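# Wheel cart with paper case through door into yellow bay

## Task

Push or pull the utility cart through the self-closing door into the other room and leave it parked in the yellow bay so all four of its wheels sit fully within the taped outline, none touching the tape. The case of copy paper has to be resting in the cart's top tray without any part of it overhanging the tray's edges. At the end the door must be closed. Either or both robots may be used, but if any robot tips over or is left leaning, the task counts as failed.

## Robot and tools

Robots: two identical Hello Robot Stretch 4 units, r1 and r2. Each has an omni-wheel base, a lift sliding on a mast, and one arm reaching forward with a wrist (yaw, pitch, roll) and a gripper. Height about 1.6 m; the base rim lies within 0.23 m of the base origin. Robots do not coordinate by themselves, and each reports in its own frames, so only images, lidar_m and wrist_depth_mm reveal where one robot is relative to the other. Robots pressing hard on each other fails the task, including one gripper closing on the other's fingers; once bases touch, even millimetres more driving is a hard press. Objects touching robots are fine. Two robots given the same drive can differ by up to about 3 cm per metre, which matters if both carry one load (it can tip one). A loose object may occasionally get nudged.

Frames: base frame has its origin on the floor below the base centre, x forward, y left, z up, metres. hand_pose is in this frame (a point between open fingertips; printed value may be slightly wrong). The odometry frame is the base frame where the scene began; base_odometry counts only wheel turns (slip looks like travel), heading in rad, left positive, -3.142 to 3.142.

move: arguments r1, r2, cameras, blocking. blocking must be false or the call is refused; it returns in about 0.5 s while motion continues. Each robot entry holds either end_of_arm alone ("enable_torque", re-powering a wrist or gripper motor that shut off) or base and/or joints, plus optional speeds, pace, contact_limits. base is a relative offset from where the base last reported itself (or from where it is, if a move was still running): translate_m (forward +, -2 to 2 m), strafe_m (left +, -2 to 2 m), rotate_rad (counter-clockwise +, -3.2 to 3.2). translate_m and strafe_m may be combined for a straight diagonal; rotate_rad goes alone. joints are absolute targets by name: lift_m 0 to 1.2 m; arm_m 0 to 0.55 m extension; wrist_yaw_rad -1.134 to 4.276 (0 ahead, + left, 3.14 folded back, above 3.4 may hit the arm); wrist_pitch_rad -1.117 to 4.259 (0 level, 1.57 pointing down); wrist_roll_rad -1.117 to 4.259 (+ clockwise seen from behind); gripper_m -0.038 to 0.141 m fingertip gap (up to 0.015 off; -0.02 or less makes fingers press together). Done tolerances: 0.004 for lift, arm, gripper; 0.02 for wrist joints. Out-of-range joint targets are clipped and noted; other bad values are refused; unknown keys make the call invalid. pace: slow, default, fast, max (base 0.1/0.3/0.4/0.6 m/s and 1/2/3/4 rad/s; lift 0.15/0.3/0.4/0.5; arm 0.1/0.4/0.6/0.7; wrist 1.82 rad/s always). A raised lift (above 0.2) slows the base, down to 0.3 m/s and 1 rad/s at 1.2. speeds sets per-joint top speeds (not gripper). contact_limits (0 lightest to 1, default 0.5) for arm_m, lift_m, translate_m, strafe_m, rotate_rad, given next to that same command; a base limit persists until the next action naming base. arm_m still needs 15 to 40 N to stop even at 0; for a gentle press use 0 and aim 1 to 3 mm past contact. When lifting a load, keep lift_m limit at least 0.15 for 1 kg, 0.3 for 2 kg. A new move replaces only the named targets; others keep running. Omitted robots show as "as last shown" with "not commanded" status. The move line summarises each robot sent a motion (done or worst status). A no-action move returns full state, all images and the scene number.

wait(seconds 0 to 10, cameras): lets the scene run; returns early once any running move ends. wait(0) shows "earlier move". stop(cameras): brakes all motions, re-holds slack wheels; braked joints may keep pressing on contacts. zoom_image(camera, region [x0,y0,x1,y1], max 504x504 pixels) enlarges part of a camera's latest image. finished_scene(scene): ends the current scene irreversibly; the goal must persist without the robot. Cameras: r1_/r2_ head_camera, head_left_camera, head_right_camera, wrist_camera, or "all"; unknown names invalidate the call.

Results: base_status/joint_status: done, moving, off_target (resting short, may still push), contact_stop (held back, goes slack), time_out (after 14 s, target dropped), limit_stop_at_own_body, limit_stop_at_tilt (lean over 6 degrees; lift, arm, wheels go slack), torque_fault (motor limp until enable_torque). After a refused call or any uncommanded stop, later move/wait/finished_scene calls in the same reply are skipped. on_its_own lists uncommanded behaviour ("held at" = target). lidar_m: 12 sectors of 30 degrees, first straight ahead, counter-clockwise (4th left, 7th back, 10th right), "-" for nothing or under 0.25 m; misses glass, thin legs. wrist_depth_mm: 7x7 grid, 100 to 2000 mm. base_tilt in degrees (forward, right), up to 3 degrees bias. turned_by_wheels vs turned_by_imu differing by over 0.1 rad per move suggests a hit or slip. motor_effort in percent (peak in brackets); servo_current in mA; a gripper squeeze raises its current.

Gripping: command about 0.015 or more below the object width (0.06 below resists tugs); -0.02 or lower to close behind a handle. Status and reading don't prove a hold.

Avoid: wrist over the base with lift under 0.2 (0.45 pointing down), tilted-up plus rolled wrists, yaw+pitch below -1.1, wrist folded back while tilting; driving/turning with over 1 kg held and arm beyond 0.2; hard pushes or pulls with high gripper; slamming the door, hitting fixed things, dropping the paper case. Thinking time lets the scene run on.

Each tool is called after "Emit:" as a command line: name --argument value for each argument, lists and objects as JSON in quotes; but a table of rows of numbers goes row by row, as --pt "numbers of a row", without its own name.

## Session

Emit:
move --blocking false

Scene clock: 0.00 s.
r1.base_odometry: x=+0.000 y=+0.000 heading=+0.000
r1.turned_by_wheels: +0.000
r1.turned_by_imu: +0.000
r1.base_tilt: forward=-1.6 right=+1.3
r1.lidar_m: 1.92 2.25 3.81 1.93 0.97 0.84 0.83 0.93 0.77 0.76 0.93 1.59
r1.base_status: not commanded
r1.joint_positions: lift_m=+0.127 arm_m=+0.000 wrist_yaw_rad=+3.089 wrist_pitch_rad=+0.002 wrist_roll_rad=+0.000 gripper_m=+0.056
r1.joint_status: not commanded
r1.measured_speeds: all 0
r1.motor_effort: lift_m=+20 arm_m=-4 wheel_0=+0 wheel_1=+1 wheel_2=+1
r1.servo_current: wrist_yaw_rad=39 wrist_pitch_rad=46 wrist_roll_rad=65 gripper_m=39
r1.hand_pose: x=-0.1125 y=+0.1024 z=+0.3046 quat_wxyz=(+0.026, -0.001, +0.000, +1.000) (m; r1's base frame)
r1.wrist_depth_mm: 137 138 - - - - - / 113 139 - - - - - / 117 140 224 - - - - / 137 161 - - - - - / - - - - - - - / - - 191 - 187 - - / 842 759 750 788 788 732 768
r2.base_odometry: x=+0.000 y=+0.000 heading=+0.000
r2.turned_by_wheels: +0.000
r2.turned_by_imu: +0.000
r2.base_tilt: forward=-0.6 right=+0.1
r2.lidar_m: 2.02 1.45 1.40 1.49 2.01 2.22 2.34 3.17 1.60 3.62 2.59 2.46
r2.base_status: not commanded
r2.joint_positions: lift_m=+0.295 arm_m=+0.000 wrist_yaw_rad=+3.133 wrist_pitch_rad=+0.002 wrist_roll_rad=+0.000 gripper_m=+0.056
r2.joint_status: not commanded
r2.measured_speeds: all 0
r2.motor_effort: lift_m=+18 arm_m=-4 wheel_0=+0 wheel_1=-1 wheel_2=+0
r2.servo_current: wrist_yaw_rad=46 wrist_pitch_rad=39 wrist_roll_rad=46 gripper_m=59
r2.hand_pose: x=-0.1167 y=+0.0898 z=+0.4727 quat_wxyz=(+0.004, -0.001, +0.000, +1.000) (m; r2's base frame)
r2.wrist_depth_mm: - 140 - - - - - / - 126 150 - - - - / - 130 185 - - - - / 144 143 272 - - - - / 229 - - - - - - / 226 1576 196 1576 190 1618 1464 / 226 1060 1138 - - 1025 1060
pictures: r1_head_camera, r1_head_left_camera, r1_head_right_camera, r1_wrist_camera, r2_head_camera, r2_head_left_camera, r2_head_right_camera, r2_wrist_camera
Images, in order (width x height): r1_head_camera 420x560, r1_head_left_camera 420x672, r1_head_right_camera 420x672, r1_wrist_camera 616x392, r2_head_camera 420x560, r2_head_left_camera 420x672, r2_head_right_camera 420x672, r2_wrist_camera 616x392.

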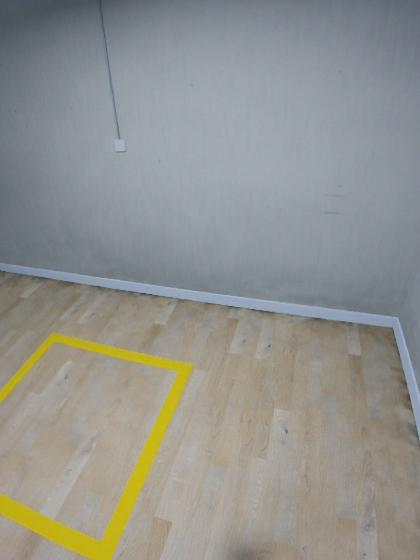

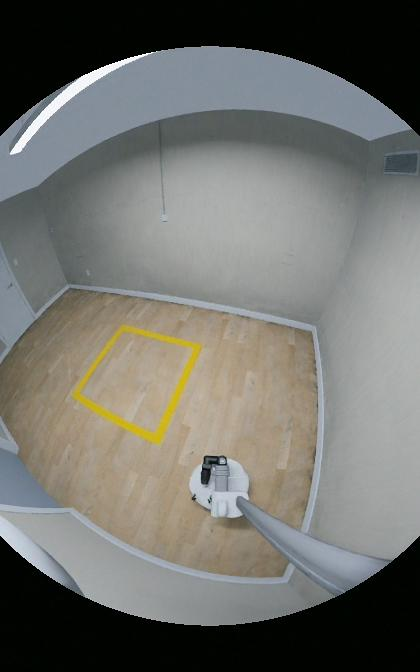

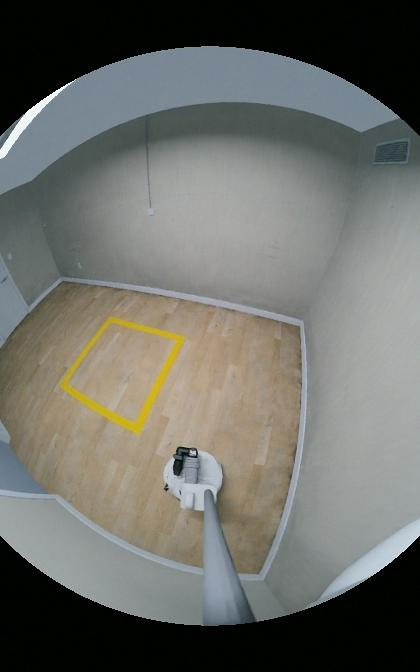

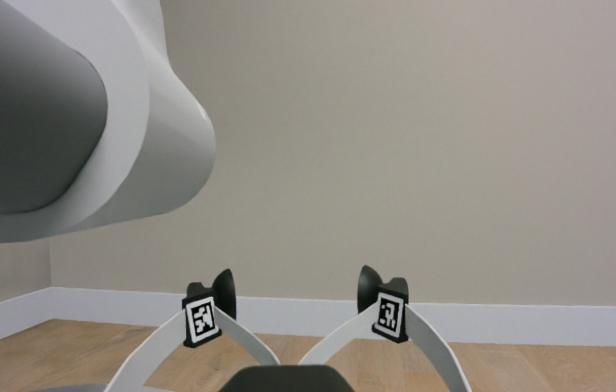

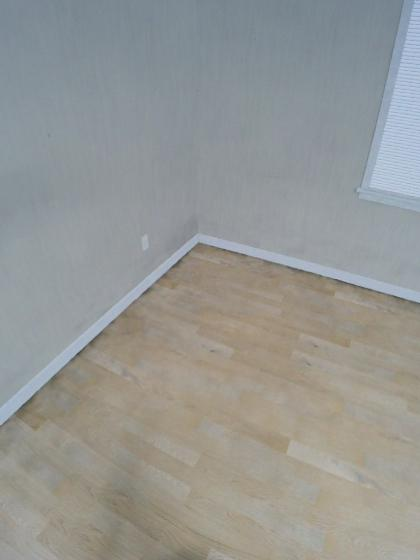

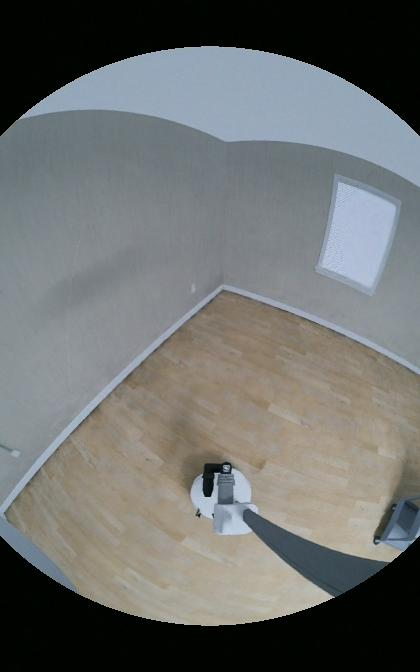

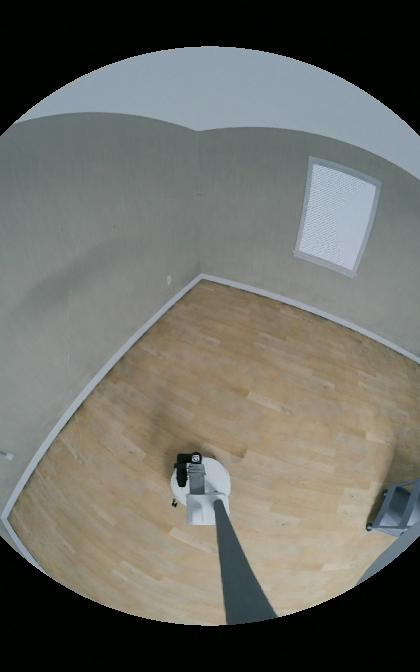

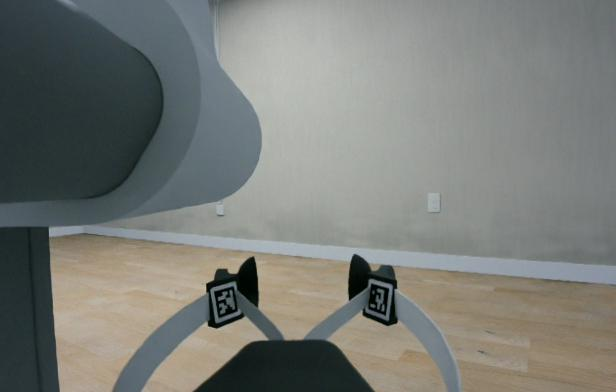

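Emit:
move --blocking false --r1 '{"base":{"rotate_rad":1.2},"pace":"default"}' --r2 '{"base":{"rotate_rad":-1.6},"pace":"default"}'

Emit:
wait --seconds 2.5 --cameras '["r1_head_camera","r1_head_left_camera","r1_head_right_camera","r2_head_camera","r2_head_left_camera","r2_head_right_camera"]'

Scene clock: 4.37 s.
move: r1 moving; r2 moving
r1.base_odometry: x=+0.000 y=+0.000 heading=+0.252
r1.turned_by_wheels: +0.252
r1.turned_by_imu: +0.252
r1.base_tilt: forward=-1.6 right=+1.2
r1.lidar_m: 1.98 2.71 3.66 1.25 0.89 0.80 0.87 0.80 0.77 0.82 1.11 1.92
r1.base_status: rotate_rad moving
r1.joint_positions: lift_m=+0.127 arm_m=+0.000 wrist_yaw_rad=+3.089 wrist_pitch_rad=+0.002 wrist_roll_rad=+0.000 gripper_m=+0.056
r1.joint_status: not commanded
r1.measured_speeds: translate_m=-0.001 strafe_m=-0.001 rotate_rad=+0.980 lift_m=+0.000 arm_m=+0.000 wrist_yaw_rad=+0.000 wrist_pitch_rad=+0.000 wrist_roll_rad=+0.000
r1.motor_effort: lift_m=+20(20) arm_m=-4(4) wheel_0=-8(9) wheel_1=-6(9) wheel_2=-7(7)
r1.servo_current: wrist_yaw_rad=59(59) wrist_pitch_rad=39(46) wrist_roll_rad=46(59) gripper_m=39(39)
r1.hand_pose: x=-0.1125 y=+0.1024 z=+0.3046 quat_wxyz=(+0.026, -0.001, +0.000, +1.000) (m; r1's base frame)
r1.wrist_depth_mm: 136 138 - - - - - / 113 139 - - - - - / 114 140 226 - - - - / 137 160 - - - - - / - - - - - - - / - 1060 190 - 187 - - / 778 750 750 798 750 699 732
r2.base_odometry: x=+0.000 y=+0.000 heading=-0.252
r2.turned_by_wheels: -0.252
r2.turned_by_imu: -0.244
r2.base_tilt: forward=-0.7 right=+0.1
r2.lidar_m: 2.52 1.62 1.40 1.40 1.67 2.23 2.24 2.64 1.59 1.63 2.93 2.49
r2.base_status: rotate_rad moving
r2.joint_positions: lift_m=+0.295 arm_m=+0.000 wrist_yaw_rad=+3.133 wrist_pitch_rad=+0.002 wrist_roll_rad=+0.000 gripper_m=+0.056
r2.joint_status: not commanded
r2.measured_speeds: translate_m=+0.000 strafe_m=+0.000 rotate_rad=-0.974 lift_m=+0.000 arm_m=+0.000 wrist_yaw_rad=+0.000 wrist_pitch_rad=+0.000 wrist_roll_rad=+0.000
r2.motor_effort: lift_m=+18(18) arm_m=-4(4) wheel_0=+8(9) wheel_1=+8(10) wheel_2=+9(11)
r2.servo_current: wrist_yaw_rad=33(52) wrist_pitch_rad=39(46) wrist_roll_rad=52(52) gripper_m=39(59)
r2.hand_pose: x=-0.1167 y=+0.0898 z=+0.4727 quat_wxyz=(+0.004, -0.001, +0.000, +1.000) (m; r2's base frame)
r2.wrist_depth_mm: - 141 - - - - - / - 127 150 - - - - / - 130 184 - - - - / 144 143 272 - - - - / 229 - - - - - - / 227 1576 196 1576 190 1661 1464 / 226 1060 1138 - - 1060 1060
pictures: none

Scene clock: 5.70 s.
earlier move: r1 done; r2 moving
r1.base_odometry: x=+0.000 y=+0.000 heading=+1.200
r1.turned_by_wheels: +0.948
r1.turned_by_imu: +0.953
r1.base_tilt: forward=-1.6 right=+1.3
r1.lidar_m: 3.90 1.54 0.93 0.82 0.85 0.82 0.77 0.75 1.00 1.89 1.97 2.45
r1.base_status: done
r1.joint_positions: lift_m=+0.127 arm_m=+0.000 wrist_yaw_rad=+3.089 wrist_pitch_rad=+0.002 wrist_roll_rad=+0.000 gripper_m=+0.056
r1.joint_status: not commanded
r1.measured_speeds: all 0
r1.motor_effort: lift_m=+20(20) arm_m=-4(4) wheel_0=-2(10) wheel_1=-2(9) wheel_2=+0(8)
r1.servo_current: wrist_yaw_rad=65(65) wrist_pitch_rad=39(52) wrist_roll_rad=59(65) gripper_m=39(46)
r1.hand_pose: x=-0.1125 y=+0.1024 z=+0.3046 quat_wxyz=(+0.026, -0.001, +0.000, +1.000) (m; r1's base frame)
r1.wrist_depth_mm: 136 139 - - - - - / 113 139 - - - - - / 117 139 229 - - - - / 137 162 - - - - - / - - - - - - - / - - 191 - 188 - - / 788 163 750 798 778 778 778
r2.base_odometry: x=+0.000 y=+0.000 heading=-1.599
r2.turned_by_wheels: -1.347
r2.turned_by_imu: -1.311
r2.base_tilt: forward=-0.7 right=+0.1
r2.lidar_m: 3.66 2.58 2.48 2.06 1.50 1.40 1.47 1.99 2.23 2.34 3.14 1.60
r2.base_status: rotate_rad moving
r2.joint_positions: lift_m=+0.295 arm_m=+0.000 wrist_yaw_rad=+3.133 wrist_pitch_rad=+0.002 wrist_roll_rad=+0.000 gripper_m=+0.056
r2.joint_status: not commanded
r2.measured_speeds: all 0
r2.motor_effort: lift_m=+18(18) arm_m=-4(4) wheel_0=+2(11) wheel_1=+3(11) wheel_2=+5(11)
r2.servo_current: wrist_yaw_rad=46(59) wrist_pitch_rad=33(46) wrist_roll_rad=46(52) gripper_m=46(59)
r2.hand_pose: x=-0.1167 y=+0.0898 z=+0.4727 quat_wxyz=(+0.004, -0.001, +0.000, +1.000) (m; r2's base frame)
r2.wrist_depth_mm: - 140 - - - - - / - 126 141 - - - - / - 129 184 - - - - / 144 144 227 - - - - / 230 - - - - - - / 227 1576 195 1336 190 - - / 226 1042 1138 - - 1025 1060
wait: 1.33 of 2.5 s (r1 has come to rest)
pictures: r1_head_camera, r1_head_left_camera, r1_head_right_camera, r2_head_camera, r2_head_left_camera, r2_head_right_camera
Images, in order (width x height): r1_head_camera 420x560, r1_head_left_camera 420x672, r1_head_right_camera 420x672, r2_head_camera 420x560, r2_head_left_camera 420x672, r2_head_right_camera 420x672.

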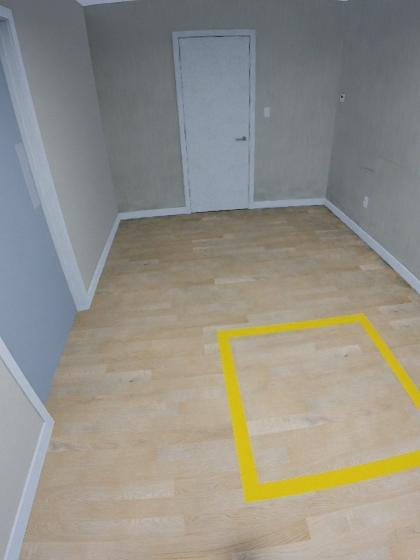

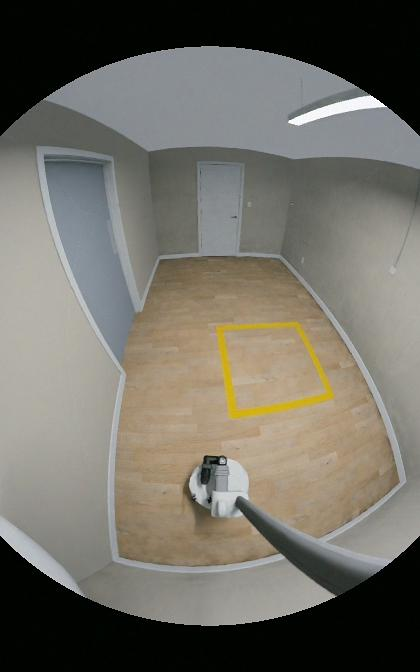

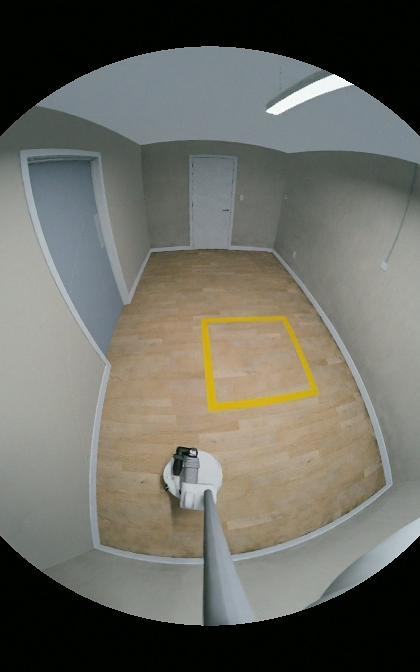

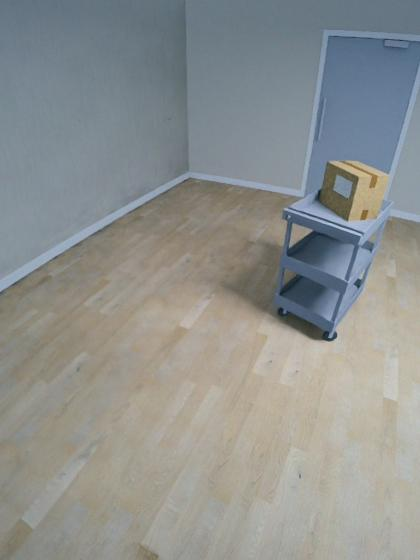

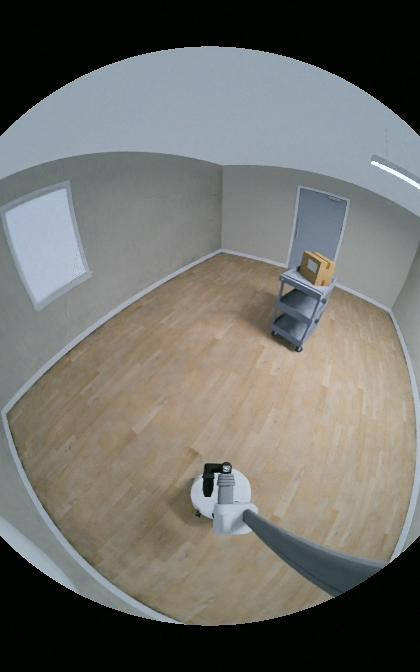

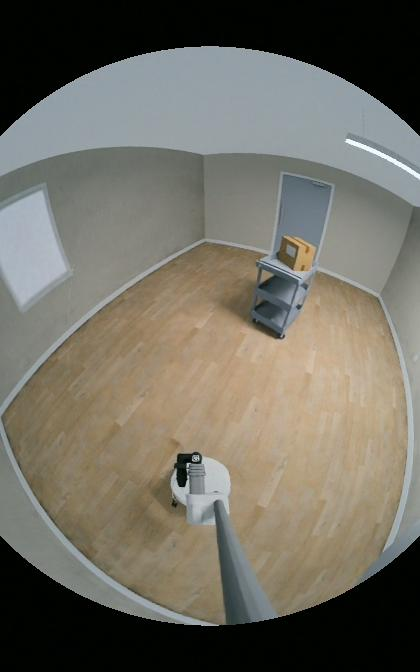

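Emit:
zoom_image --camera "r2_head_camera" --region '[220, 10, 420, 350]'

Emit:
zoom_image --camera "r2_head_left_camera" --region '[240, 170, 400, 370]'

Emit:
zoom_image --camera "r1_head_left_camera" --region '[20, 140, 260, 460]'

Scaled by 1.482 from the camera's 420x560 image, which has a finer 1200x1600 frame.

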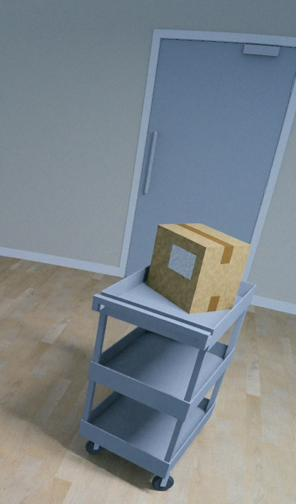

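Scaled by 2.520 from the camera's 420x672 image, which has a finer 600x960 frame.

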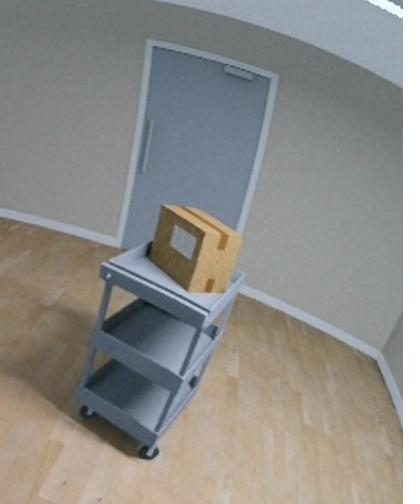

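Scaled by 1.575 from the camera's 420x672 image, which has a finer 600x960 frame.

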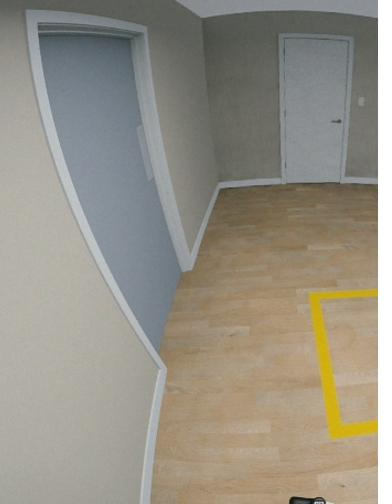

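Emit:
move --blocking false --r1 '{"base":{"translate_m":1.2,"strafe_m":-0.3},"pace":"max"}' --r2 '{"base":{"rotate_rad":-0.33},"joints":{"lift_m":0.9},"pace":"fast"}'

Emit:
wait --seconds 2.5

Emit:
wait --seconds 2.5 --cameras '["r1_head_left_camera","r2_head_camera","r2_head_left_camera"]'

Emit:
zoom_image --camera "r2_head_camera" --region '[100, 0, 400, 380]'

Scene clock: 47.63 s.
earlier move: r2 done
move: r1 moving; r2 moving
r1.base_odometry: x=+0.037 y=+0.053 heading=+1.200
r1.turned_by_wheels: +0.000
r1.turned_by_imu: +0.000
r1.base_tilt: forward=-1.6 right=+1.2
r1.lidar_m: 3.86 1.57 0.97 0.86 0.89 0.91 0.82 0.85 1.10 1.90 1.92 2.45
r1.base_status: translate_m moving; strafe_m moving
r1.joint_positions: lift_m=+0.127 arm_m=+0.000 wrist_yaw_rad=+3.089 wrist_pitch_rad=+0.002 wrist_roll_rad=+0.000 gripper_m=+0.056
r1.joint_status: not commanded
r1.measured_speeds: translate_m=+0.246 strafe_m=-0.059 rotate_rad=+0.003 lift_m=+0.000 arm_m=+0.000 wrist_yaw_rad=+0.000 wrist_pitch_rad=+0.000 wrist_roll_rad=+0.000
r1.motor_effort: lift_m=+20(20) arm_m=-4(4) wheel_0=+9(14) wheel_1=+6(6) wheel_2=-12(13)
r1.servo_current: wrist_yaw_rad=46(52) wrist_pitch_rad=46(46) wrist_roll_rad=46(65) gripper_m=46(46)
r1.hand_pose: x=-0.1125 y=+0.1024 z=+0.3046 quat_wxyz=(+0.026, -0.001, +0.000, +1.000) (m; r1's base frame)
r1.wrist_depth_mm: - 137 - - - - - / - 137 - - - - - / 110 137 204 - - - - / 124 139 236 - - - - / - - - - - - - / - - 190 - 188 1042 - / 798 750 750 798 788 768 820
r2.base_odometry: x=+0.000 y=+0.000 heading=-1.891
r2.turned_by_wheels: -0.292
r2.turned_by_imu: -0.283
r2.base_tilt: forward=-0.6 right=+0.1
r2.lidar_m: 1.60 3.01 2.48 2.48 1.70 1.39 1.40 1.61 2.25 2.22 2.52 1.73
r2.base_status: rotate_rad moving
r2.joint_positions: lift_m=+0.358 arm_m=+0.000 wrist_yaw_rad=+3.133 wrist_pitch_rad=+0.002 wrist_roll_rad=+0.000 gripper_m=+0.056
r2.joint_status: lift_m moving
r2.measured_speeds: translate_m=+0.000 strafe_m=+0.000 rotate_rad=-0.527 lift_m=+0.243 arm_m=+0.000 wrist_yaw_rad=+0.000 wrist_pitch_rad=+0.000 wrist_roll_rad=+0.000
r2.motor_effort: lift_m=+21(24) arm_m=-4(4) wheel_0=+5(14) wheel_1=+2(12) wheel_2=+3(12)
r2.servo_current: wrist_yaw_rad=46(59) wrist_pitch_rad=39(46) wrist_roll_rad=52(59) gripper_m=52(52)
r2.hand_pose: x=-0.1167 y=+0.0898 z=+0.5357 quat_wxyz=(+0.004, -0.001, +0.000, +1.000) (m; r2's base frame)
r2.wrist_depth_mm: - 140 - - - - - / - 127 142 - - - - / - 129 185 - - - - / 144 144 207 - - - - / 220 - - - - - - / 220 1576 191 171 189 - - / 226 1182 1255 - - 1138 1205
pictures: none

Scene clock: 49.73 s.
earlier move: r1 moving; r2 done
r1.base_odometry: x=+0.657 y=+0.928 heading=+1.200
r1.turned_by_wheels: +0.000
r1.turned_by_imu: -0.001
r1.base_tilt: forward=-1.6 right=+1.3
r1.lidar_m: 2.87 2.10 1.47 1.23 1.28 1.60 1.83 1.84 1.65 1.52 1.52 1.93
r1.base_status: translate_m moving; strafe_m moving
r1.joint_positions: lift_m=+0.127 arm_m=+0.000 wrist_yaw_rad=+3.089 wrist_pitch_rad=+0.002 wrist_roll_rad=+0.000 gripper_m=+0.056
r1.joint_status: not commanded
r1.measured_speeds: translate_m=+0.320 strafe_m=-0.079 rotate_rad=+0.004 lift_m=+0.000 arm_m=+0.000 wrist_yaw_rad=+0.000 wrist_pitch_rad=+0.000 wrist_roll_rad=+0.000
r1.motor_effort: lift_m=+20(20) arm_m=-4(4) wheel_0=+1(14) wheel_1=+1(7) wheel_2=+3(16)
r1.servo_current: wrist_yaw_rad=52(72) wrist_pitch_rad=33(52) wrist_roll_rad=65(65) gripper_m=39(52)
r1.hand_pose: x=-0.1125 y=+0.1024 z=+0.3046 quat_wxyz=(+0.026, -0.001, +0.000, +1.000) (m; r1's base frame)
r1.wrist_depth_mm: 136 138 - - - - - / 113 139 - - - - - / 117 139 227 - - - - / 137 161 - - - - - / 1708 - - - - 1863 - / 1182 1182 193 1205 187 1160 1138 / 854 741 759 798 809 768 809
r2.base_odometry: x=+0.000 y=+0.000 heading=-1.929
r2.turned_by_wheels: -0.038
r2.turned_by_imu: -0.037
r2.base_tilt: forward=-0.7 right=+0.1
r2.lidar_m: 1.61 3.09 2.51 2.48 1.74 1.43 1.39 1.58 2.24 2.23 2.50 2.02
r2.base_status: done
r2.joint_positions: lift_m=+0.900 arm_m=+0.000 wrist_yaw_rad=+3.133 wrist_pitch_rad=+0.002 wrist_roll_rad=+0.000 gripper_m=+0.056
r2.joint_status: all done
r2.measured_speeds: all 0
r2.motor_effort: lift_m=+21(27) arm_m=-4(4) wheel_0=+2(14) wheel_1=+2(12) wheel_2=+2(12)
r2.servo_current: wrist_yaw_rad=46(65) wrist_pitch_rad=39(46) wrist_roll_rad=46(59) gripper_m=52(52)
r2.hand_pose: x=-0.1167 y=+0.0898 z=+1.0775 quat_wxyz=(+0.004, -0.001, +0.000, +1.000) (m; r2's base frame)
r2.wrist_depth_mm: - 141 - - - - - / - 126 141 - - - - / - 130 184 - - - - / 144 143 216 - - - - / 220 - - - - - - / 219 - 189 - 187 - - / 224 - - - - - -
wait: 2.10 of 2.5 s (r2 has come to rest)
pictures: none

Scene clock: 50.73 s.
earlier move: r1 done
r1.base_odometry: x=+0.714 y=+1.010 heading=+1.200
r1.turned_by_wheels: +0.000
r1.turned_by_imu: +0.000
r1.base_tilt: forward=-1.6 right=+1.2
r1.lidar_m: 2.77 2.16 1.47 1.28 1.30 1.65 1.91 1.97 1.63 1.46 1.49 1.87
r1.base_status: done
r1.joint_positions: lift_m=+0.127 arm_m=+0.000 wrist_yaw_rad=+3.089 wrist_pitch_rad=+0.002 wrist_roll_rad=+0.000 gripper_m=+0.056
r1.joint_status: not commanded
r1.measured_speeds: all 0
r1.motor_effort: lift_m=+20(20) arm_m=-4(4) wheel_0=-1(14) wheel_1=+1(7) wheel_2=+0(16)
r1.servo_current: wrist_yaw_rad=46(72) wrist_pitch_rad=39(52) wrist_roll_rad=59(65) gripper_m=39(52)
r1.hand_pose: x=-0.1125 y=+0.1024 z=+0.3046 quat_wxyz=(+0.026, -0.001, +0.000, +1.000) (m; r1's base frame)
r1.wrist_depth_mm: 136 138 - - - - - / 114 139 - - - - - / 118 140 273 - - - - / 137 162 - - - - - / 1661 - - - - 1921 - / 1205 1205 193 1205 187 1160 1138 / 842 741 750 798 798 778 820
r2.base_odometry: x=+0.000 y=+0.000 heading=-1.929
r2.turned_by_wheels: +0.000
r2.turned_by_imu: +0.000
r2.base_tilt: forward=-0.7 right=+0.1
r2.lidar_m: 1.58 3.09 2.52 2.46 1.74 1.42 1.40 1.57 2.25 2.23 2.48 2.06
r2.base_status: done
r2.joint_positions: lift_m=+0.900 arm_m=+0.000 wrist_yaw_rad=+3.133 wrist_pitch_rad=+0.002 wrist_roll_rad=+0.000 gripper_m=+0.056
r2.joint_status: all done
r2.measured_speeds: all 0
r2.motor_effort: lift_m=+21(27) arm_m=-4(4) wheel_0=+1(14) wheel_1=+2(12) wheel_2=+2(12)
r2.servo_current: wrist_yaw_rad=46(65) wrist_pitch_rad=39(46) wrist_roll_rad=46(59) gripper_m=52(52)
r2.hand_pose: x=-0.1167 y=+0.0898 z=+1.0775 quat_wxyz=(+0.004, -0.001, +0.000, +1.000) (m; r2's base frame)
r2.wrist_depth_mm: - 141 - - - - - / - 126 142 - - - - / - 129 183 - - - - / 144 143 216 - - - - / 220 - - - - - - / 220 - 189 - 189 - - / 225 - - - - - -
wait: 1.00 of 2.5 s (r1 has come to rest)
pictures: r1_head_left_camera, r2_head_camera, r2_head_left_camera
Images, in order (width x height): r1_head_left_camera 420x672, r2_head_camera 420x560, r2_head_left_camera 420x672.

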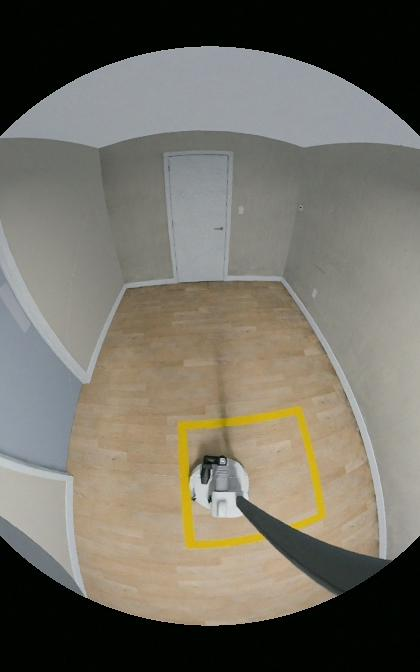

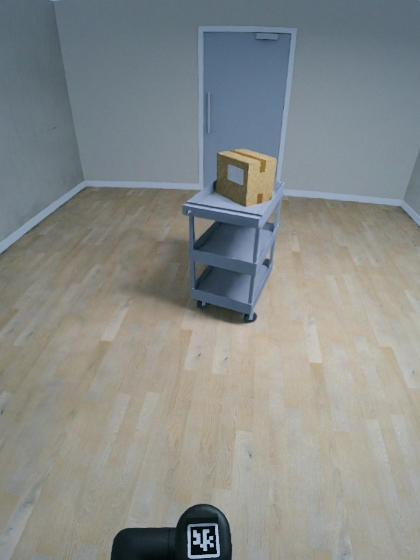

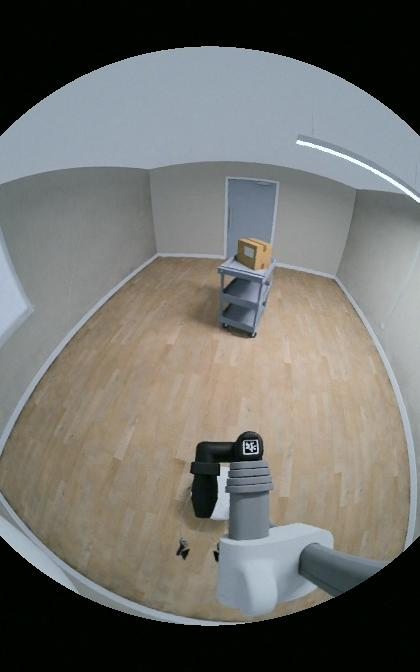

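Scaled by 1.326 from the camera's 420x560 image, which has a finer 1200x1600 frame.

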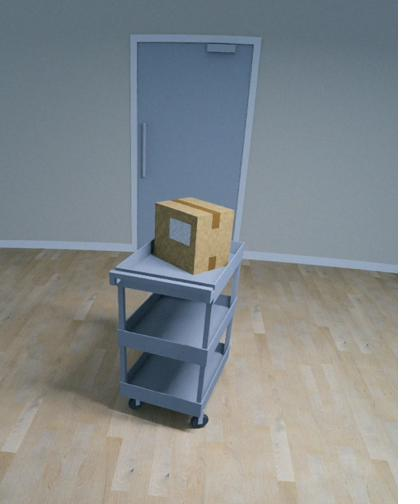

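Emit:
move --blocking false --r1 '{"base":{"rotate_rad":1.571},"pace":"fast"}' --r2 '{"base":{"translate_m":0.65},"joints":{"wrist_yaw_rad":0},"pace":"default"}'

Emit:
wait --seconds 2

Emit:
wait --seconds 2 --cameras '["r1_head_camera","r1_head_left_camera","r1_head_right_camera","r2_head_camera","r2_head_left_camera","r2_wrist_camera"]'

Emit:
zoom_image --camera "r2_head_camera" --region '[80, 100, 420, 500]'

Scene clock: 67.70 s.
move: r1 moving; r2 moving
r1.base_odometry: x=+0.714 y=+1.010 heading=+1.578
r1.turned_by_wheels: +0.378
r1.turned_by_imu: +0.379
r1.base_tilt: forward=-1.6 right=+1.3
r1.lidar_m: 2.74 1.58 1.37 1.28 1.51 1.92 1.91 1.76 1.47 1.47 1.72 2.78
r1.base_status: rotate_rad moving
r1.joint_positions: lift_m=+0.127 arm_m=+0.000 wrist_yaw_rad=+3.089 wrist_pitch_rad=+0.002 wrist_roll_rad=+0.000 gripper_m=+0.056
r1.joint_status: not commanded
r1.measured_speeds: translate_m=+0.002 strafe_m=+0.000 rotate_rad=+1.462 lift_m=+0.000 arm_m=+0.000 wrist_yaw_rad=+0.000 wrist_pitch_rad=+0.000 wrist_roll_rad=+0.000
r1.motor_effort: lift_m=+20(20) arm_m=-4(4) wheel_0=-8(10) wheel_1=-7(9) wheel_2=-8(9)
r1.servo_current: wrist_yaw_rad=26(65) wrist_pitch_rad=39(52) wrist_roll_rad=46(78) gripper_m=39(52)
r1.hand_pose: x=-0.1125 y=+0.1024 z=+0.3046 quat_wxyz=(+0.026, -0.001, +0.000, +1.000) (m; r1's base frame)
r1.wrist_depth_mm: 136 138 - - - - - / 113 139 - - - - - / 117 140 272 - - - - / 137 162 - - - - - / 1756 - - - 1921 1863 1756 / 1182 1182 192 1182 188 1160 1160 / 866 750 759 798 809 768 820
r2.base_odometry: x=-0.011 y=-0.029 heading=-1.929
r2.turned_by_wheels: +0.000
r2.turned_by_imu: +0.000
r2.base_tilt: forward=-0.7 right=+0.0
r2.lidar_m: 1.57 3.08 2.49 2.48 1.78 1.47 1.44 1.60 2.24 2.23 2.50 1.96
r2.base_status: translate_m moving
r2.joint_positions: lift_m=+0.900 arm_m=+0.000 wrist_yaw_rad=+2.571 wrist_pitch_rad=+0.002 wrist_roll_rad=+0.000 gripper_m=+0.056
r2.joint_status: wrist_yaw_rad moving
r2.measured_speeds: translate_m=+0.121 strafe_m=+0.000 rotate_rad=+0.000 lift_m=+0.000 arm_m=+0.000 wrist_yaw_rad=-1.733 wrist_pitch_rad=+0.000 wrist_roll_rad=+0.000
r2.motor_effort: lift_m=+21(21) arm_m=-4(4) wheel_0=+8(10) wheel_1=+7(8) wheel_2=-12(13)
r2.servo_current: wrist_yaw_rad=85(150) wrist_pitch_rad=46(46) wrist_roll_rad=46(59) gripper_m=52(59)
r2.hand_pose: x=-0.0245 y=+0.2294 z=+1.0775 quat_wxyz=(+0.282, -0.001, +0.000, +0.960) (m; r2's base frame)
r2.wrist_depth_mm: - - - - - - - / - - - - - - - / - - - - - - - / - - - - - - - / - - - - - - - / - - 189 - 188 - - / - - - - - - -
pictures: none

Scene clock: 68.93 s.
earlier move: r1 done; r2 moving
r1.base_odometry: x=+0.714 y=+1.010 heading=+2.770
r1.turned_by_wheels: +1.192
r1.turned_by_imu: +1.200
r1.base_tilt: forward=-1.6 right=+1.3
r1.lidar_m: 1.30 1.31 1.66 1.92 1.95 1.63 1.47 1.49 1.91 2.77 2.21 1.51
r1.base_status: done
r1.joint_positions: lift_m=+0.127 arm_m=+0.000 wrist_yaw_rad=+3.089 wrist_pitch_rad=+0.002 wrist_roll_rad=+0.000 gripper_m=+0.056
r1.joint_status: not commanded
r1.measured_speeds: all 0
r1.motor_effort: lift_m=+20(20) arm_m=-4(4) wheel_0=-2(10) wheel_1=-1(10) wheel_2=-1(10)
r1.servo_current: wrist_yaw_rad=52(65) wrist_pitch_rad=52(52) wrist_roll_rad=52(78) gripper_m=39(52)
r1.hand_pose: x=-0.1125 y=+0.1024 z=+0.3046 quat_wxyz=(+0.026, -0.001, +0.000, +1.000) (m; r1's base frame)
r1.wrist_depth_mm: 136 139 - - - - - / 113 139 - - - - - / 117 140 228 - - - - / 137 161 - - - - - / - - - - - 1618 1756 / 1182 1182 194 1205 188 1138 1138 / 788 707 741 153 798 723 809
r2.base_odometry: x=-0.119 y=-0.319 heading=-1.928
r2.turned_by_wheels: +0.000
r2.turned_by_imu: +0.000
r2.base_tilt: forward=-0.6 right=+0.1
r2.lidar_m: 1.27 3.02 2.45 2.42 2.14 1.78 1.75 1.98 2.29 2.28 2.54 1.29
r2.base_status: translate_m moving
r2.joint_positions: lift_m=+0.900 arm_m=+0.000 wrist_yaw_rad=+0.428 wrist_pitch_rad=+0.002 wrist_roll_rad=+0.000 gripper_m=+0.056
r2.joint_status: wrist_yaw_rad moving
r2.measured_speeds: translate_m=+0.300 strafe_m=+0.000 rotate_rad=+0.003 lift_m=+0.000 arm_m=+0.000 wrist_yaw_rad=-1.742 wrist_pitch_rad=+0.000 wrist_roll_rad=+0.000
r2.motor_effort: lift_m=+21(21) arm_m=-3(4) wheel_0=+7(12) wheel_1=+7(9) wheel_2=-9(14)
r2.servo_current: wrist_yaw_rad=39(150) wrist_pitch_rad=39(46) wrist_roll_rad=46(59) gripper_m=46(59)
r2.hand_pose: x=+0.4696 y=+0.0401 z=+1.0775 quat_wxyz=(+0.977, +0.000, +0.001, +0.212) (m; r2's base frame)
r2.wrist_depth_mm: - - - - - - - / - - - - - - - / - - - - - - - / - - - - - - - / - - - - - - 1182 / - - 196 - 190 - 1366 / - - - - - - -
wait: 1.23 of 2 s (r1 has come to rest)
pictures: none

Scene clock: 70.87 s.
earlier move: r2 done
r1.base_odometry: x=+0.714 y=+1.010 heading=+2.770
r1.turned_by_wheels: +0.000
r1.turned_by_imu: +0.000
r1.base_tilt: forward=-1.6 right=+1.3
r1.lidar_m: 1.26 1.31 1.65 1.92 1.94 1.61 1.47 1.51 1.89 2.76 2.18 1.51
r1.base_status: done
r1.joint_positions: lift_m=+0.127 arm_m=+0.000 wrist_yaw_rad=+3.089 wrist_pitch_rad=+0.002 wrist_roll_rad=+0.000 gripper_m=+0.056
r1.joint_status: not commanded
r1.measured_speeds: all 0
r1.motor_effort: lift_m=+20(20) arm_m=-4(4) wheel_0=-2(10) wheel_1=-1(10) wheel_2=-1(10)
r1.servo_current: wrist_yaw_rad=26(72) wrist_pitch_rad=46(52) wrist_roll_rad=52(78) gripper_m=39(52)
r1.hand_pose: x=-0.1125 y=+0.1024 z=+0.3046 quat_wxyz=(+0.026, -0.001, +0.000, +1.000) (m; r1's base frame)
r1.wrist_depth_mm: 136 138 - - - - - / 113 139 - - - - - / 117 140 228 - - - - / 137 161 - - - - - / - - - - - 1661 1863 / 1182 1205 193 1229 187 1160 1138 / 788 707 759 154 798 741 820
r2.base_odometry: x=-0.227 y=-0.609 heading=-1.928
r2.turned_by_wheels: +0.000
r2.turned_by_imu: +0.001
r2.base_tilt: forward=-0.6 right=+0.0
r2.lidar_m: 1.02 2.96 2.44 2.36 2.53 2.05 2.03 2.27 2.36 2.32 2.60 0.97
r2.base_status: done
r2.joint_positions: lift_m=+0.900 arm_m=+0.000 wrist_yaw_rad=+0.003 wrist_pitch_rad=+0.002 wrist_roll_rad=+0.000 gripper_m=+0.056
r2.joint_status: all done
r2.measured_speeds: all 0
r2.motor_effort: lift_m=+21(21) arm_m=-4(4) wheel_0=+3(12) wheel_1=+4(9) wheel_2=-4(14)
r2.servo_current: wrist_yaw_rad=46(150) wrist_pitch_rad=33(46) wrist_roll_rad=59(59) gripper_m=52(59)
r2.hand_pose: x=+0.4596 y=-0.0866 z=+1.0775 quat_wxyz=(+1.000, +0.000, +0.001, +0.001) (m; r2's base frame)
r2.wrist_depth_mm: - - - - - - - / - - - - - - - / - - - - - - - / - - - - - - - / - - - - 1042 - - / - - 196 854 189 - - / - - - - - - -
wait: 1.93 of 2 s (r2 has come to rest)
pictures: r1_head_camera, r1_head_left_camera, r1_head_right_camera, r2_head_camera, r2_head_left_camera, r2_wrist_camera
Images, in order (width x height): r1_head_camera 420x560, r1_head_left_camera 420x672, r1_head_right_camera 420x672, r2_head_camera 420x560, r2_head_left_camera 420x672, r2_wrist_camera 616x392.

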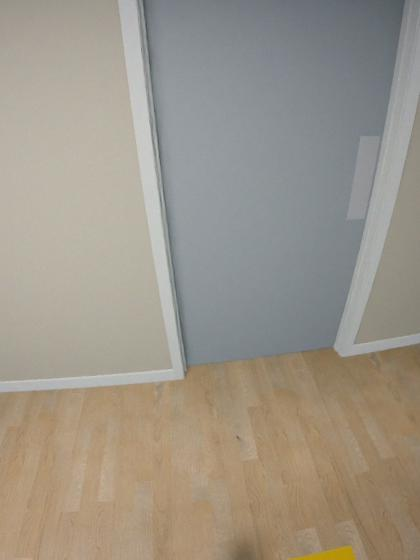

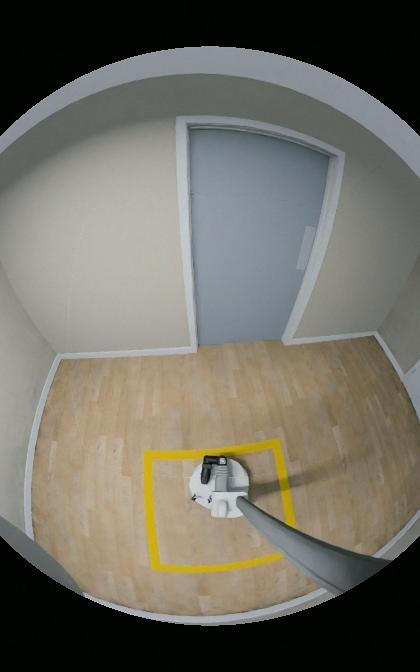

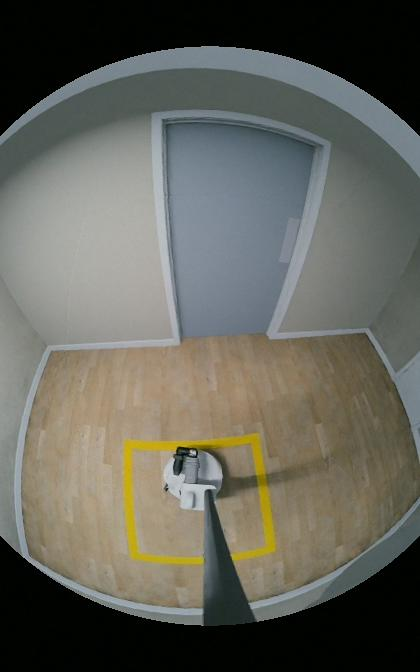

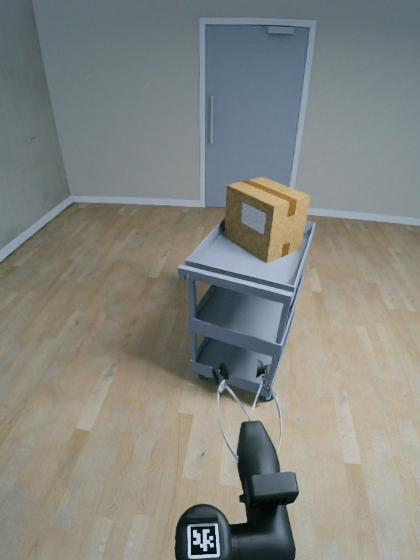

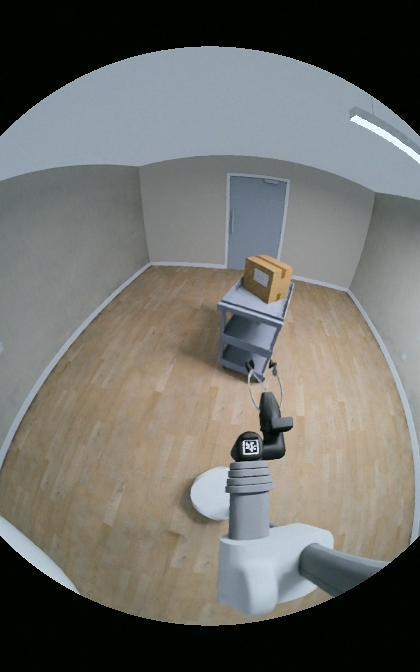

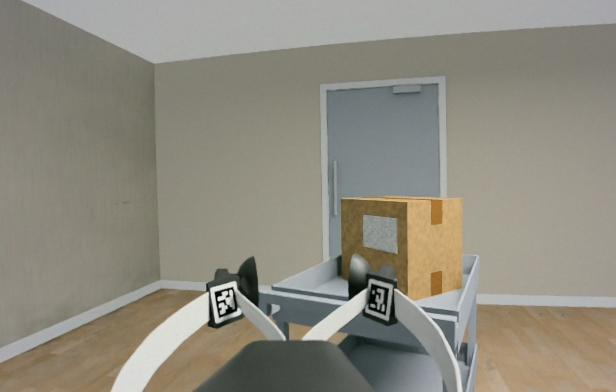

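Scaled by 1.260 from the camera's 420x560 image, which has a finer 1200x1600 frame.

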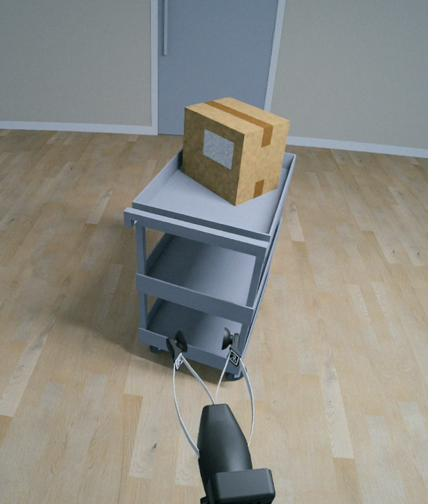

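Emit:
move --blocking false --r1 '{"base":{"rotate_rad":0.1}}'

Emit:
wait --seconds 0.6

Emit:
move --blocking false --r1 '{"base":{"strafe_m":-0.4,"translate_m":0.3}}'

Emit:
wait --seconds 3 --cameras '["r1_head_left_camera","r1_head_right_camera","r1_head_camera"]'

Scene clock: 97.27 s.
move: r1 moving
r1.base_odometry: x=+0.714 y=+1.010 heading=+2.870
r1.turned_by_wheels: +0.100
r1.turned_by_imu: +0.100
r1.base_tilt: forward=-1.6 right=+1.3
r1.lidar_m: 1.31 1.32 1.79 1.92 1.98 1.57 1.47 1.52 2.05 2.78 1.96 1.46
r1.base_status: rotate_rad moving
r1.joint_positions: lift_m=+0.127 arm_m=+0.000 wrist_yaw_rad=+3.089 wrist_pitch_rad=+0.002 wrist_roll_rad=+0.000 gripper_m=+0.056
r1.joint_status: not commanded
r1.measured_speeds: all 0
r1.motor_effort: lift_m=+20(20) arm_m=-4(4) wheel_0=-4(7) wheel_1=-3(6) wheel_2=+0(6)
r1.servo_current: wrist_yaw_rad=39(52) wrist_pitch_rad=33(52) wrist_roll_rad=52(59) gripper_m=39(39)
r1.hand_pose: x=-0.1125 y=+0.1024 z=+0.3046 quat_wxyz=(+0.026, -0.001, +0.000, +1.000) (m; r1's base frame)
r1.wrist_depth_mm: 136 139 - - - - - / 113 139 - - - - - / 117 140 228 - - - - / 137 161 - - - - - / - - - - - - - / 1182 1205 195 1182 187 1182 1160 / 798 164 759 143 788 741 831
r2: as last shown
r2.turned_by_imu: +0.000
r2.base_tilt: forward=-0.7 right=+0.1
r2.lidar_m: 1.01 2.93 2.42 2.37 2.52 2.08 2.05 2.29 2.36 2.34 2.55 0.99
r2.motor_effort: lift_m=+21(21) arm_m=-4(4) wheel_0=+3(3) wheel_1=+4(5) wheel_2=-4(4)
r2.servo_current: wrist_yaw_rad=39(59) wrist_pitch_rad=39(39) wrist_roll_rad=52(59) gripper_m=46(52)
pictures: none

Scene clock: 97.50 s.
earlier move: r1 done
r1.base_odometry: x=+0.714 y=+1.010 heading=+2.870
r1.turned_by_wheels: +0.000
r1.turned_by_imu: +0.000
r1.base_tilt: forward=-1.6 right=+1.3
r1.lidar_m: 1.28 1.33 1.81 1.92 2.00 1.55 1.47 1.52 2.05 2.79 1.93 1.48
r1.base_status: done
r1.joint_positions: lift_m=+0.127 arm_m=+0.000 wrist_yaw_rad=+3.089 wrist_pitch_rad=+0.002 wrist_roll_rad=+0.000 gripper_m=+0.056
r1.joint_status: not commanded
r1.measured_speeds: all 0
r1.motor_effort: lift_m=+20(20) arm_m=-4(4) wheel_0=-3(7) wheel_1=-1(6) wheel_2=-1(6)
r1.servo_current: wrist_yaw_rad=59(59) wrist_pitch_rad=46(52) wrist_roll_rad=52(59) gripper_m=39(39)
r1.hand_pose: x=-0.1125 y=+0.1024 z=+0.3046 quat_wxyz=(+0.026, -0.001, +0.000, +1.000) (m; r1's base frame)
r1.wrist_depth_mm: 136 139 - - - - - / 113 139 - - - - - / 117 140 228 - - - - / 137 161 - - - - - / - - - - - - - / 1182 1205 194 1182 187 1160 1138 / 788 163 750 143 788 750 820
r2.base_odometry: x=-0.227 y=-0.609 heading=-1.928
r2.turned_by_wheels: +0.000
r2.turned_by_imu: +0.000
r2.base_tilt: forward=-0.7 right=+0.0
r2.lidar_m: 1.01 2.96 2.40 2.37 2.55 2.03 2.04 2.28 2.34 2.34 2.59 0.96
r2.base_status: not commanded
r2.joint_positions: lift_m=+0.900 arm_m=+0.000 wrist_yaw_rad=+0.003 wrist_pitch_rad=+0.002 wrist_roll_rad=+0.000 gripper_m=+0.056
r2.joint_status: not commanded
r2.measured_speeds: all 0
r2.motor_effort: lift_m=+21(21) arm_m=-4(4) wheel_0=+3(3) wheel_1=+4(5) wheel_2=-4(4)
r2.servo_current: wrist_yaw_rad=33(59) wrist_pitch_rad=46(46) wrist_roll_rad=52(59) gripper_m=46(52)
r2.hand_pose: x=+0.4596 y=-0.0866 z=+1.0775 quat_wxyz=(+1.000, +0.000, +0.001, +0.001) (m; r2's base frame)
r2.wrist_depth_mm: - - - - - - - / - - - - - - - / - - - - - - - / - - - - - - - / - - - - 1042 - - / - - 196 854 189 - - / - - - - - - -
wait: 0.23 of 0.6 s (r1 has come to rest)
pictures: none

Scene clock: 98.00 s.
move: r1 moving
r1.base_odometry: x=+0.703 y=+1.039 heading=+2.870
r1.turned_by_wheels: +0.000
r1.turned_by_imu: +0.000
r1.base_tilt: forward=-1.6 right=+1.3
r1.lidar_m: 1.26 1.31 1.77 1.93 1.99 1.59 1.49 1.54 2.11 2.76 1.93 1.43
r1.base_status: translate_m moving; strafe_m moving
r1.joint_positions: lift_m=+0.127 arm_m=+0.000 wrist_yaw_rad=+3.089 wrist_pitch_rad=+0.002 wrist_roll_rad=+0.000 gripper_m=+0.056
r1.joint_status: not commanded
r1.measured_speeds: translate_m=+0.074 strafe_m=-0.100 rotate_rad=+0.000 lift_m=+0.000 arm_m=+0.000 wrist_yaw_rad=+0.000 wrist_pitch_rad=+0.000 wrist_roll_rad=+0.000
r1.motor_effort: lift_m=+20(20) arm_m=-4(4) wheel_0=+10(11) wheel_1=-5(6) wheel_2=-6(7)
r1.servo_current: wrist_yaw_rad=46(59) wrist_pitch_rad=39(46) wrist_roll_rad=39(59) gripper_m=39(46)
r1.hand_pose: x=-0.1125 y=+0.1024 z=+0.3046 quat_wxyz=(+0.026, -0.001, +0.000, +1.000) (m; r1's base frame)
r1.wrist_depth_mm: 137 138 - - - - - / 113 139 - - - - - / 117 140 228 - - - - / 137 161 - - - - - / - - - - - - - / 1182 1205 194 1182 187 1182 1138 / 788 723 768 153 788 778 820
r2: as last shown
r2.base_tilt: forward=-0.7 right=+0.1
r2.lidar_m: 1.00 2.94 2.41 2.37 2.51 2.05 2.05 2.30 2.37 2.33 2.59 0.98
r2.servo_current: wrist_yaw_rad=52(59) wrist_pitch_rad=33(46) wrist_roll_rad=39(52) gripper_m=52(59)
pictures: none

Scene clock: 100.63 s.
earlier move: r1 done
r1.base_odometry: x=+0.533 y=+1.476 heading=+2.870
r1.turned_by_wheels: +0.000
r1.turned_by_imu: -0.002
r1.base_tilt: forward=-1.6 right=+1.3
r1.lidar_m: 1.09 1.12 1.40 2.33 2.39 1.86 1.76 1.84 2.49 2.37 1.54 1.14
r1.base_status: done
r1.joint_positions: lift_m=+0.127 arm_m=+0.000 wrist_yaw_rad=+3.089 wrist_pitch_rad=+0.002 wrist_roll_rad=+0.000 gripper_m=+0.056
r1.joint_status: not commanded
r1.measured_speeds: all 0
r1.motor_effort: lift_m=+20(20) arm_m=-4(4) wheel_0=+0(13) wheel_1=+0(7) wheel_2=-1(8)
r1.servo_current: wrist_yaw_rad=46(72) wrist_pitch_rad=46(52) wrist_roll_rad=52(72) gripper_m=39(52)
r1.hand_pose: x=-0.1125 y=+0.1024 z=+0.3046 quat_wxyz=(+0.026, -0.001, +0.000, +1.000) (m; r1's base frame)
r1.wrist_depth_mm: 136 139 - - - - - / 113 139 - - - - - / 118 140 229 - - - - / 137 162 - - - - - / 1708 - - 1661 1921 - - / 1205 1205 194 1205 187 1160 1255 / 854 750 750 798 788 778 809
r2.base_odometry: x=-0.227 y=-0.609 heading=-1.928
r2.turned_by_wheels: +0.000
r2.turned_by_imu: +0.000
r2.base_tilt: forward=-0.7 right=+0.0
r2.lidar_m: 0.99 2.96 2.42 2.37 2.54 2.06 2.05 2.26 2.36 2.34 2.60 0.97
r2.base_status: not commanded
r2.joint_positions: lift_m=+0.900 arm_m=+0.000 wrist_yaw_rad=+0.003 wrist_pitch_rad=+0.002 wrist_roll_rad=+0.000 gripper_m=+0.056
r2.joint_status: not commanded
r2.measured_speeds: all 0
r2.motor_effort: lift_m=+21(21) arm_m=-4(4) wheel_0=+3(3) wheel_1=+4(5) wheel_2=-4(4)
r2.servo_current: wrist_yaw_rad=39(59) wrist_pitch_rad=39(52) wrist_roll_rad=46(59) gripper_m=46(59)
r2.hand_pose: x=+0.4596 y=-0.0866 z=+1.0775 quat_wxyz=(+1.000, +0.000, +0.001, +0.001) (m; r2's base frame)
r2.wrist_depth_mm: - - - - - - - / - - - - - - - / - - - - - - - / - - - - - - - / - - - - 1042 - - / - - 196 854 189 - - / - - - - - - -
wait: 2.63 of 3 s (r1 has come to rest)
pictures: r1_head_camera, r1_head_left_camera, r1_head_right_camera
Images, in order (width x height): r1_head_camera 420x560, r1_head_left_camera 420x672, r1_head_right_camera 420x672.

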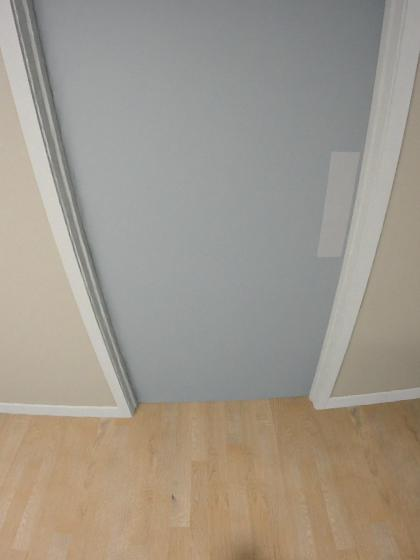

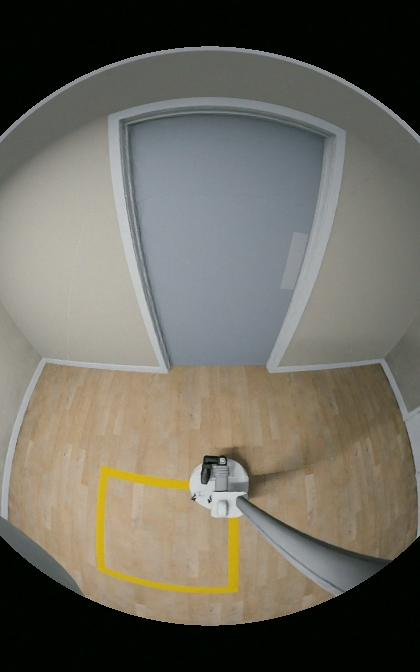

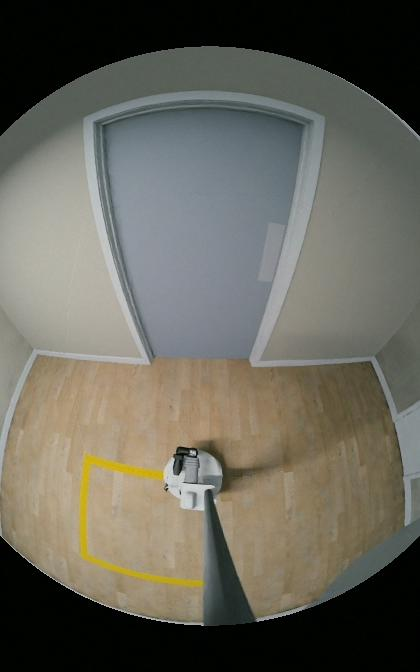

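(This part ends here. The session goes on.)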